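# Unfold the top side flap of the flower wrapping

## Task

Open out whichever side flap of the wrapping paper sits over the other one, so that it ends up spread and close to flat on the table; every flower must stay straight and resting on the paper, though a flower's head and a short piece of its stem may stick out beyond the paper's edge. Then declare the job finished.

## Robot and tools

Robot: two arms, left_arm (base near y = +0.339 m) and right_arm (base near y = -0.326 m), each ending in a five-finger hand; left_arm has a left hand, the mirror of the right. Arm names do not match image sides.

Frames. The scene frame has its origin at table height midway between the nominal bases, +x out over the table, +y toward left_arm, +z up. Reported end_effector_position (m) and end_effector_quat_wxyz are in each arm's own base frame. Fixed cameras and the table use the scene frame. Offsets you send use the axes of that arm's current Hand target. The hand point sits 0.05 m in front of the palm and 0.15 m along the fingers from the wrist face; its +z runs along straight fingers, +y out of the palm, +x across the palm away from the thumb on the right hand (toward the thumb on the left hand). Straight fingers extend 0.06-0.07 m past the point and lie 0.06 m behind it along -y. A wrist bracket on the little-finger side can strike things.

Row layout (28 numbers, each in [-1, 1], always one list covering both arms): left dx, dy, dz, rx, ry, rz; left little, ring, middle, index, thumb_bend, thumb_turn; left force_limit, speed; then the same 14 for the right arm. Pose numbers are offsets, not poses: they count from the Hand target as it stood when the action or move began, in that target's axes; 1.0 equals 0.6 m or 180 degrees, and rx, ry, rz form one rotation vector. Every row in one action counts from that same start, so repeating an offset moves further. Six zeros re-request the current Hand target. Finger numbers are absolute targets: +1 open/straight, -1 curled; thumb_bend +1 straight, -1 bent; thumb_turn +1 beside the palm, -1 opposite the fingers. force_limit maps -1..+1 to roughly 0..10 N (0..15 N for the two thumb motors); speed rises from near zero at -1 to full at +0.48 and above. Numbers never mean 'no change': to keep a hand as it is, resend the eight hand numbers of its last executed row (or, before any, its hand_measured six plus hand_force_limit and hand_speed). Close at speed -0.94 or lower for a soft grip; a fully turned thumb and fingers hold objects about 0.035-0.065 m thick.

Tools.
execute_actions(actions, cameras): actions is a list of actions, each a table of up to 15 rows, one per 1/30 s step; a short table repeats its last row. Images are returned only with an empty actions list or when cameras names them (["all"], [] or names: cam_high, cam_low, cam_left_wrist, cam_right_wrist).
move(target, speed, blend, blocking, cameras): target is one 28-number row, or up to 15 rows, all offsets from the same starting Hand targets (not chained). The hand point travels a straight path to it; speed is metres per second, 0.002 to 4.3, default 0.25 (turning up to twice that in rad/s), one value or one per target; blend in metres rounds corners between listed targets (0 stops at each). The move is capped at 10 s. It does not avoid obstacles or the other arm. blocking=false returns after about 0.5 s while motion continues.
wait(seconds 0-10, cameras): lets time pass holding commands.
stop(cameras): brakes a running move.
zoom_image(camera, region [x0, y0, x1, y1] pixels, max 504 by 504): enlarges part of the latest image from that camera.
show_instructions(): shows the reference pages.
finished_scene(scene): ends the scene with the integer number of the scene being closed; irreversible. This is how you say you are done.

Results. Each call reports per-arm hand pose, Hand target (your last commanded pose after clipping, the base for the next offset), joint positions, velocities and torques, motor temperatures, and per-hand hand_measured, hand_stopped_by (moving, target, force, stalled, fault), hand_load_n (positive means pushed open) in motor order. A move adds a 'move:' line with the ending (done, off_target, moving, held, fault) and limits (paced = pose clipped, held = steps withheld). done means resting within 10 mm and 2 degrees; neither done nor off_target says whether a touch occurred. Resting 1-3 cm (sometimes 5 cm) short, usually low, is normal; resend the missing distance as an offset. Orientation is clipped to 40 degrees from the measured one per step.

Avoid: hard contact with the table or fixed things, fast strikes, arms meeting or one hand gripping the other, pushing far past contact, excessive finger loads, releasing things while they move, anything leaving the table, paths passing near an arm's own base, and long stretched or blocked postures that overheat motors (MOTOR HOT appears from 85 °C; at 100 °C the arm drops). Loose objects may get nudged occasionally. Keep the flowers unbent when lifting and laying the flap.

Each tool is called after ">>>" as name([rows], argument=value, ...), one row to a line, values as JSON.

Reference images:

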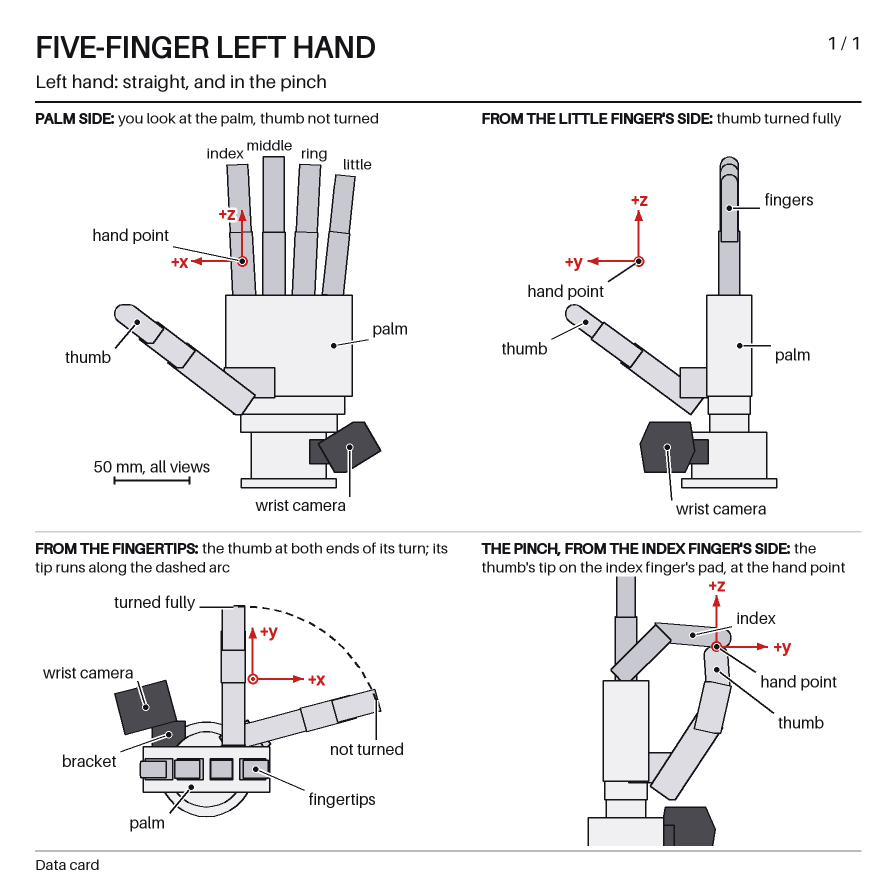

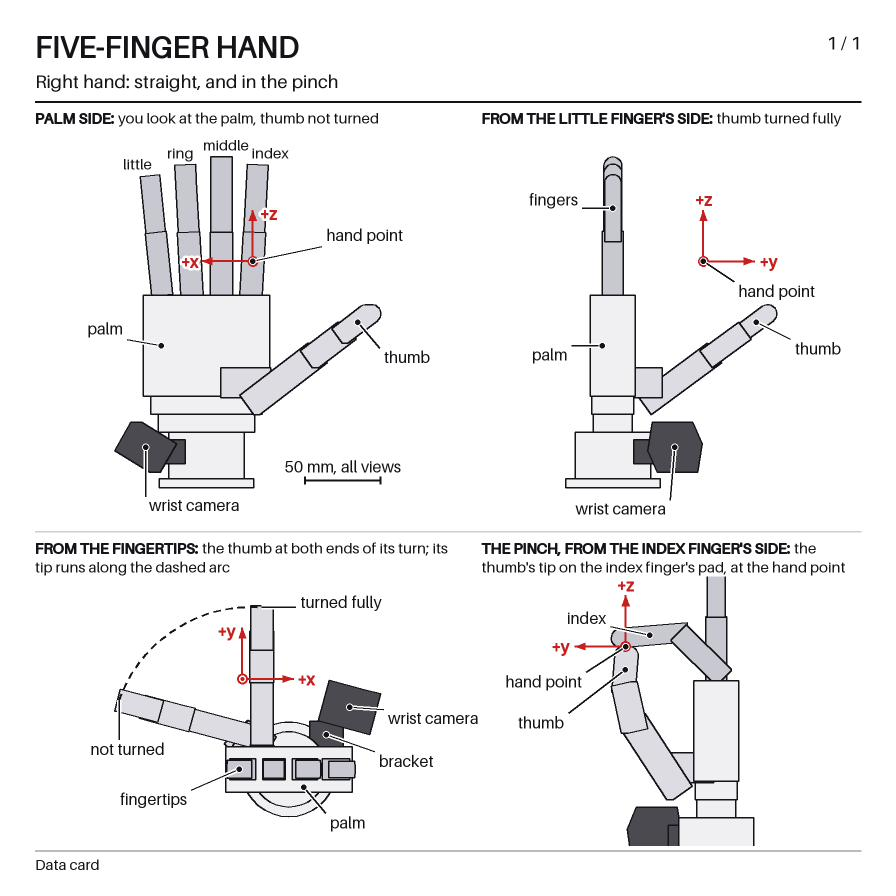

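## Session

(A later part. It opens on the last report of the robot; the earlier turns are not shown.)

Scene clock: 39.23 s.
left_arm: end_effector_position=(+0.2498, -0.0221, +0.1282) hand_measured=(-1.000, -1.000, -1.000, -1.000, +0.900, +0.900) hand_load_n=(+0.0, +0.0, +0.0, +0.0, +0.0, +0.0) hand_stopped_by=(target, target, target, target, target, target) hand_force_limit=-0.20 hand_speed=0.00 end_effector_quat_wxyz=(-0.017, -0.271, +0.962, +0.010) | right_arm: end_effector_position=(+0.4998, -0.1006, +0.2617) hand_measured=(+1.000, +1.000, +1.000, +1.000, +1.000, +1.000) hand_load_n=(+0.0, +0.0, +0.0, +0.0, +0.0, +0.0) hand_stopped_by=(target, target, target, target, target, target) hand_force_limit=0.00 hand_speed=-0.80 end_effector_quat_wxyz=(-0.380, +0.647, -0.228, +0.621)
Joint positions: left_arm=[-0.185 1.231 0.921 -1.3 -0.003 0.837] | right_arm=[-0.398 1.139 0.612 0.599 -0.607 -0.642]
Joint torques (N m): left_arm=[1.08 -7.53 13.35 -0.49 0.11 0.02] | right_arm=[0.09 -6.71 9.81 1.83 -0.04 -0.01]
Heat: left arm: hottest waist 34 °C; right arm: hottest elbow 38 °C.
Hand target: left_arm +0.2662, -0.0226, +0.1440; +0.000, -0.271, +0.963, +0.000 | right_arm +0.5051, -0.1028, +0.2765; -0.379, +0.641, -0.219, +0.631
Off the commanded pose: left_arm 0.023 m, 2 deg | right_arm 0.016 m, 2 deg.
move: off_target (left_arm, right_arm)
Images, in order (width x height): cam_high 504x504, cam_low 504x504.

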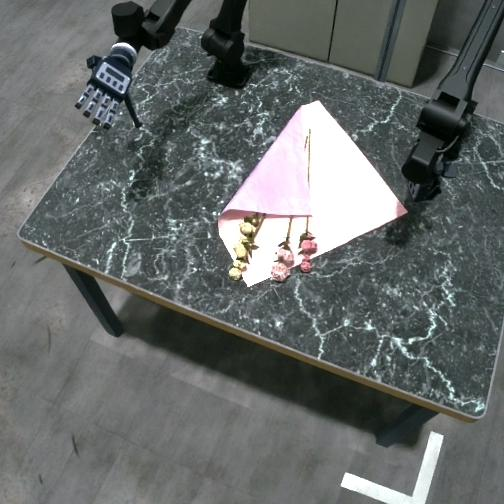

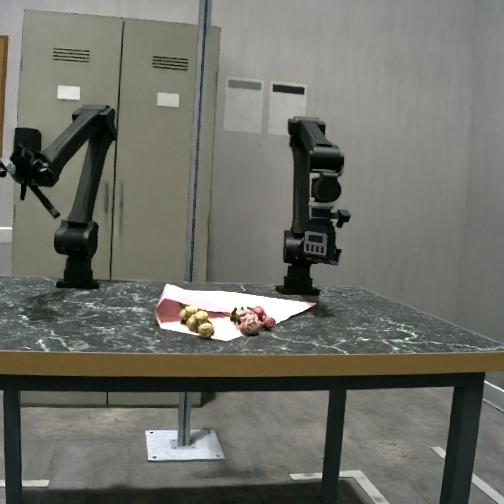

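>>> move([
  [0.0651,-0.2383,0.1667,0,0,0,-1,-1,-1,-1,0.9,0.9,-0.2,0.0,0,0,0,0,0,0,1,1,1,1,1,1,0,-0.8],
  [0.0651,-0.2383,0.2567,0,0,0,-1,-1,-1,-1,0.9,0.9,-0.2,0.0,0,0,0,0,0,0,1,1,1,1,1,1,0,-0.8],
  [0.0651,-0.2383,0.13,0,0,0,-1,-1,-1,-1,0.9,0.9,-0.2,0.0,0,0,0,0,0,0,1,1,1,1,1,1,0,-0.8],
  [0,0,0,0,0,0,-1,-1,-1,-1,0.9,0.9,-0.2,0.0,0,0,0,0,0,0,1,1,1,1,1,1,0,-0.8],
], cameras=["cam_low","cam_high"], speed=[0.25,0.08,0.15,0.3], blend=[0.01,0,0.02,0])

>>> zoom_image(camera="cam_low", region=[230, 260, 330, 340])

>>> zoom_image(camera="cam_high", region=[210, 90, 410, 290])

Scene clock: 43.40 s.
left_arm: end_effector_position=(+0.2647, -0.0249, +0.1385) hand_measured=(-1.000, -1.000, -1.000, -1.000, +0.900, +0.900) hand_load_n=(+0.0, +0.0, +0.0, +0.0, +0.0, +0.0) hand_stopped_by=(target, target, target, target, target, target) hand_force_limit=-0.20 hand_speed=0.00 end_effector_quat_wxyz=(-0.002, -0.271, +0.962, +0.003) | right_arm: end_effector_position=(+0.4998, -0.1006, +0.2617) hand_measured=(+1.000, +1.000, +1.000, +1.000, +1.000, +1.000) hand_load_n=(+0.0, +0.0, +0.0, +0.0, +0.0, +0.0) hand_stopped_by=(target, target, target, target, target, target) hand_force_limit=0.00 hand_speed=-0.80 end_effector_quat_wxyz=(-0.380, +0.647, -0.228, +0.621)
Joint positions: left_arm=[-0.185 1.238 0.961 -1.3 -0.002 0.837] | right_arm=[-0.398 1.139 0.612 0.599 -0.607 -0.642]
Joint torques (N m): left_arm=[1.2 -8.18 10.13 -0.44 0.11 0.03] | right_arm=[0.09 -6.65 9.83 1.83 -0.04 -0.01]
Heat: left arm: hottest waist 34 °C; right arm: hottest elbow 39 °C.
Hand target: left_arm +0.2662, -0.0227, +0.1439; +0.000, -0.271, +0.963, +0.000 | right_arm +0.5051, -0.1028, +0.2765; -0.379, +0.641, -0.219, +0.631
Off the commanded pose: left_arm 0.006 m, 0 deg | right_arm 0.016 m, 2 deg.
move: off_target (right_arm)
Images, in order (width x height): cam_high 504x504, cam_low 504x504.

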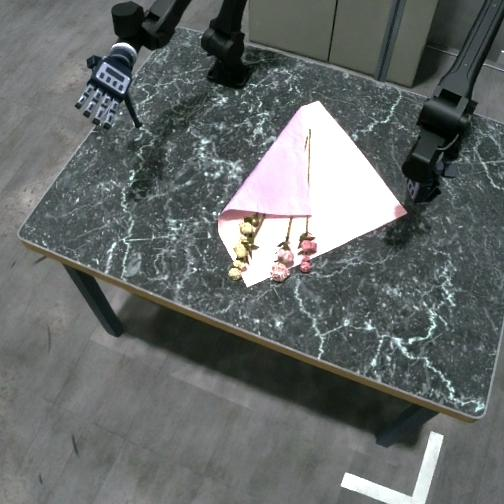

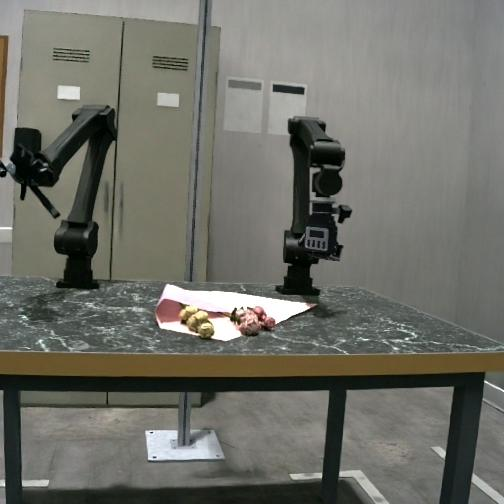

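Scaled by 5.040 from the camera's 504x504 image, which has a finer 720x720 frame.

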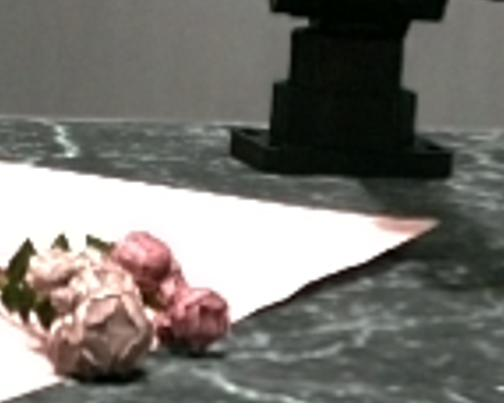

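Scaled by 2.520 from the camera's 504x504 image, which has a finer 720x720 frame.

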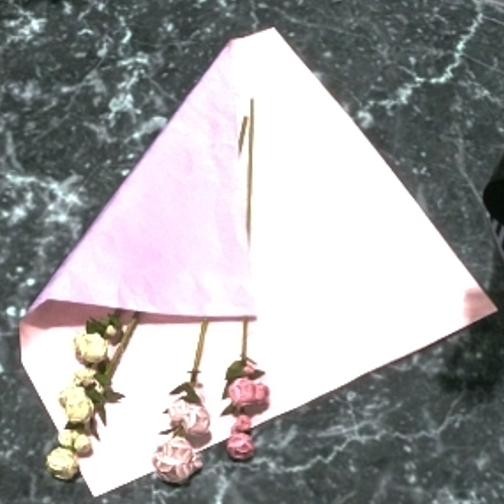

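>>> move([
  [0.163,-0.2583,0.1667,0,0,0,-1,-1,-1,-1,0.9,0.9,-0.2,0.0,0,0,0,0,0,0,1,1,1,1,1,1,0,-0.8],
  [0.163,-0.2583,0.2567,0,0,0,-1,-1,-1,-1,0.9,0.9,-0.2,0.0,0,0,0,0,0,0,1,1,1,1,1,1,0,-0.8],
  [0.163,-0.2583,0.13,0,0,0,-1,-1,-1,-1,0.9,0.9,-0.2,0.0,0,0,0,0,0,0,1,1,1,1,1,1,0,-0.8],
  [0,0,0,0,0,0,-1,-1,-1,-1,0.9,0.9,-0.2,0.0,0,0,0,0,0,0,1,1,1,1,1,1,0,-0.8],
], cameras=["cam_low","cam_high"], speed=[0.25,0.08,0.15,0.3], blend=[0.01,0,0.02,0])

>>> zoom_image(camera="cam_low", region=[230, 260, 330, 340])

>>> zoom_image(camera="cam_high", region=[210, 90, 410, 290])

Scene clock: 47.70 s.
left_arm: end_effector_position=(+0.2592, -0.0239, +0.1343) hand_measured=(-1.000, -1.000, -1.000, -1.000, +0.900, +0.900) hand_load_n=(+0.5, +0.0, +0.0, +0.0, +0.0, +0.0) hand_stopped_by=(target, target, target, target, target, target) hand_force_limit=-0.20 hand_speed=0.00 end_effector_quat_wxyz=(-0.009, -0.271, +0.962, +0.006) | right_arm: end_effector_position=(+0.4998, -0.1006, +0.2617) hand_measured=(+1.000, +1.000, +1.000, +1.000, +1.000, +1.000) hand_load_n=(+0.0, +0.0, +0.0, +0.0, +0.0, +0.0) hand_stopped_by=(target, target, target, target, target, target) hand_force_limit=0.00 hand_speed=-0.80 end_effector_quat_wxyz=(-0.380, +0.647, -0.228, +0.621)
Joint positions: left_arm=[-0.185 1.237 0.946 -1.3 -0.002 0.837] | right_arm=[-0.398 1.139 0.612 0.599 -0.607 -0.642]
Joint torques (N m): left_arm=[1.14 -8.12 11.34 -0.46 0.11 0.03] | right_arm=[0.15 -6.71 9.81 1.81 -0.04 -0.01]
Heat: left arm: hottest waist 34 °C; right arm: hottest elbow 39 °C.
Hand target: left_arm +0.2663, -0.0227, +0.1440; +0.000, -0.271, +0.963, +0.000 | right_arm +0.5051, -0.1028, +0.2765; -0.379, +0.641, -0.219, +0.631
Off the commanded pose: left_arm 0.012 m, 1 deg | right_arm 0.016 m, 2 deg.
move: off_target (left_arm, right_arm)
Images, in order (width x height): cam_high 504x504, cam_low 504x504.

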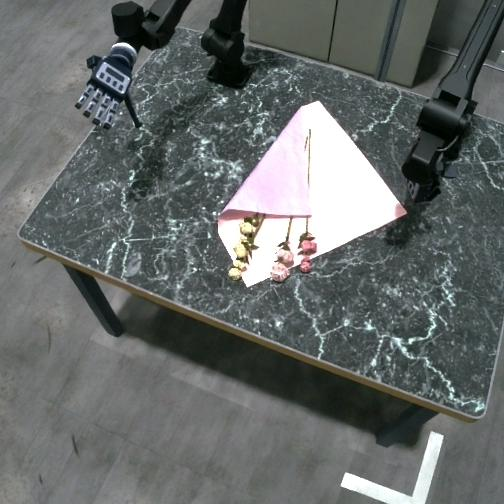

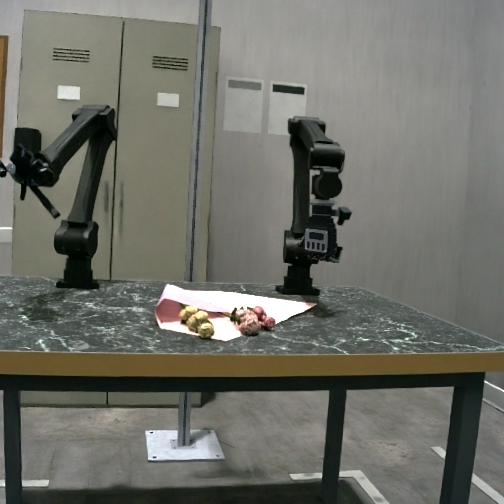

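Scaled by 5.040 from the camera's 504x504 image, which has a finer 720x720 frame.

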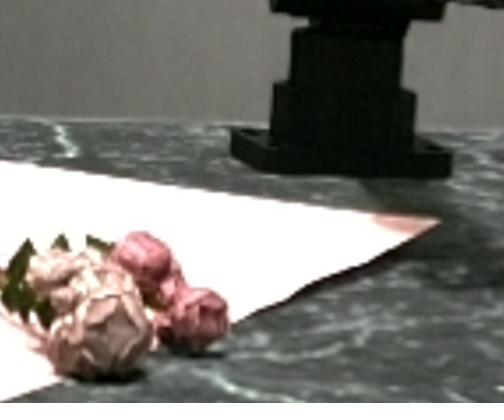

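Scaled by 2.520 from the camera's 504x504 image, which has a finer 720x720 frame.

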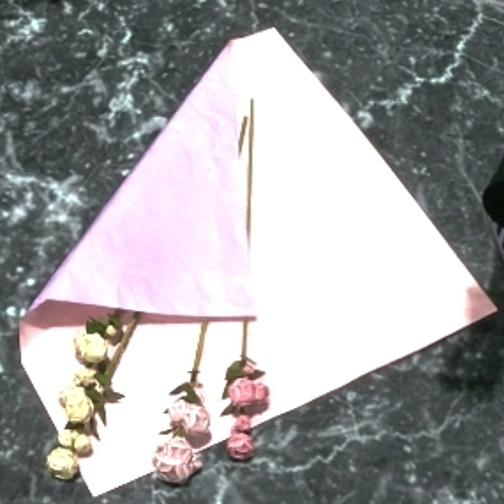

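>>> finished_scene(scene=2)

The scene is finished: the task was done.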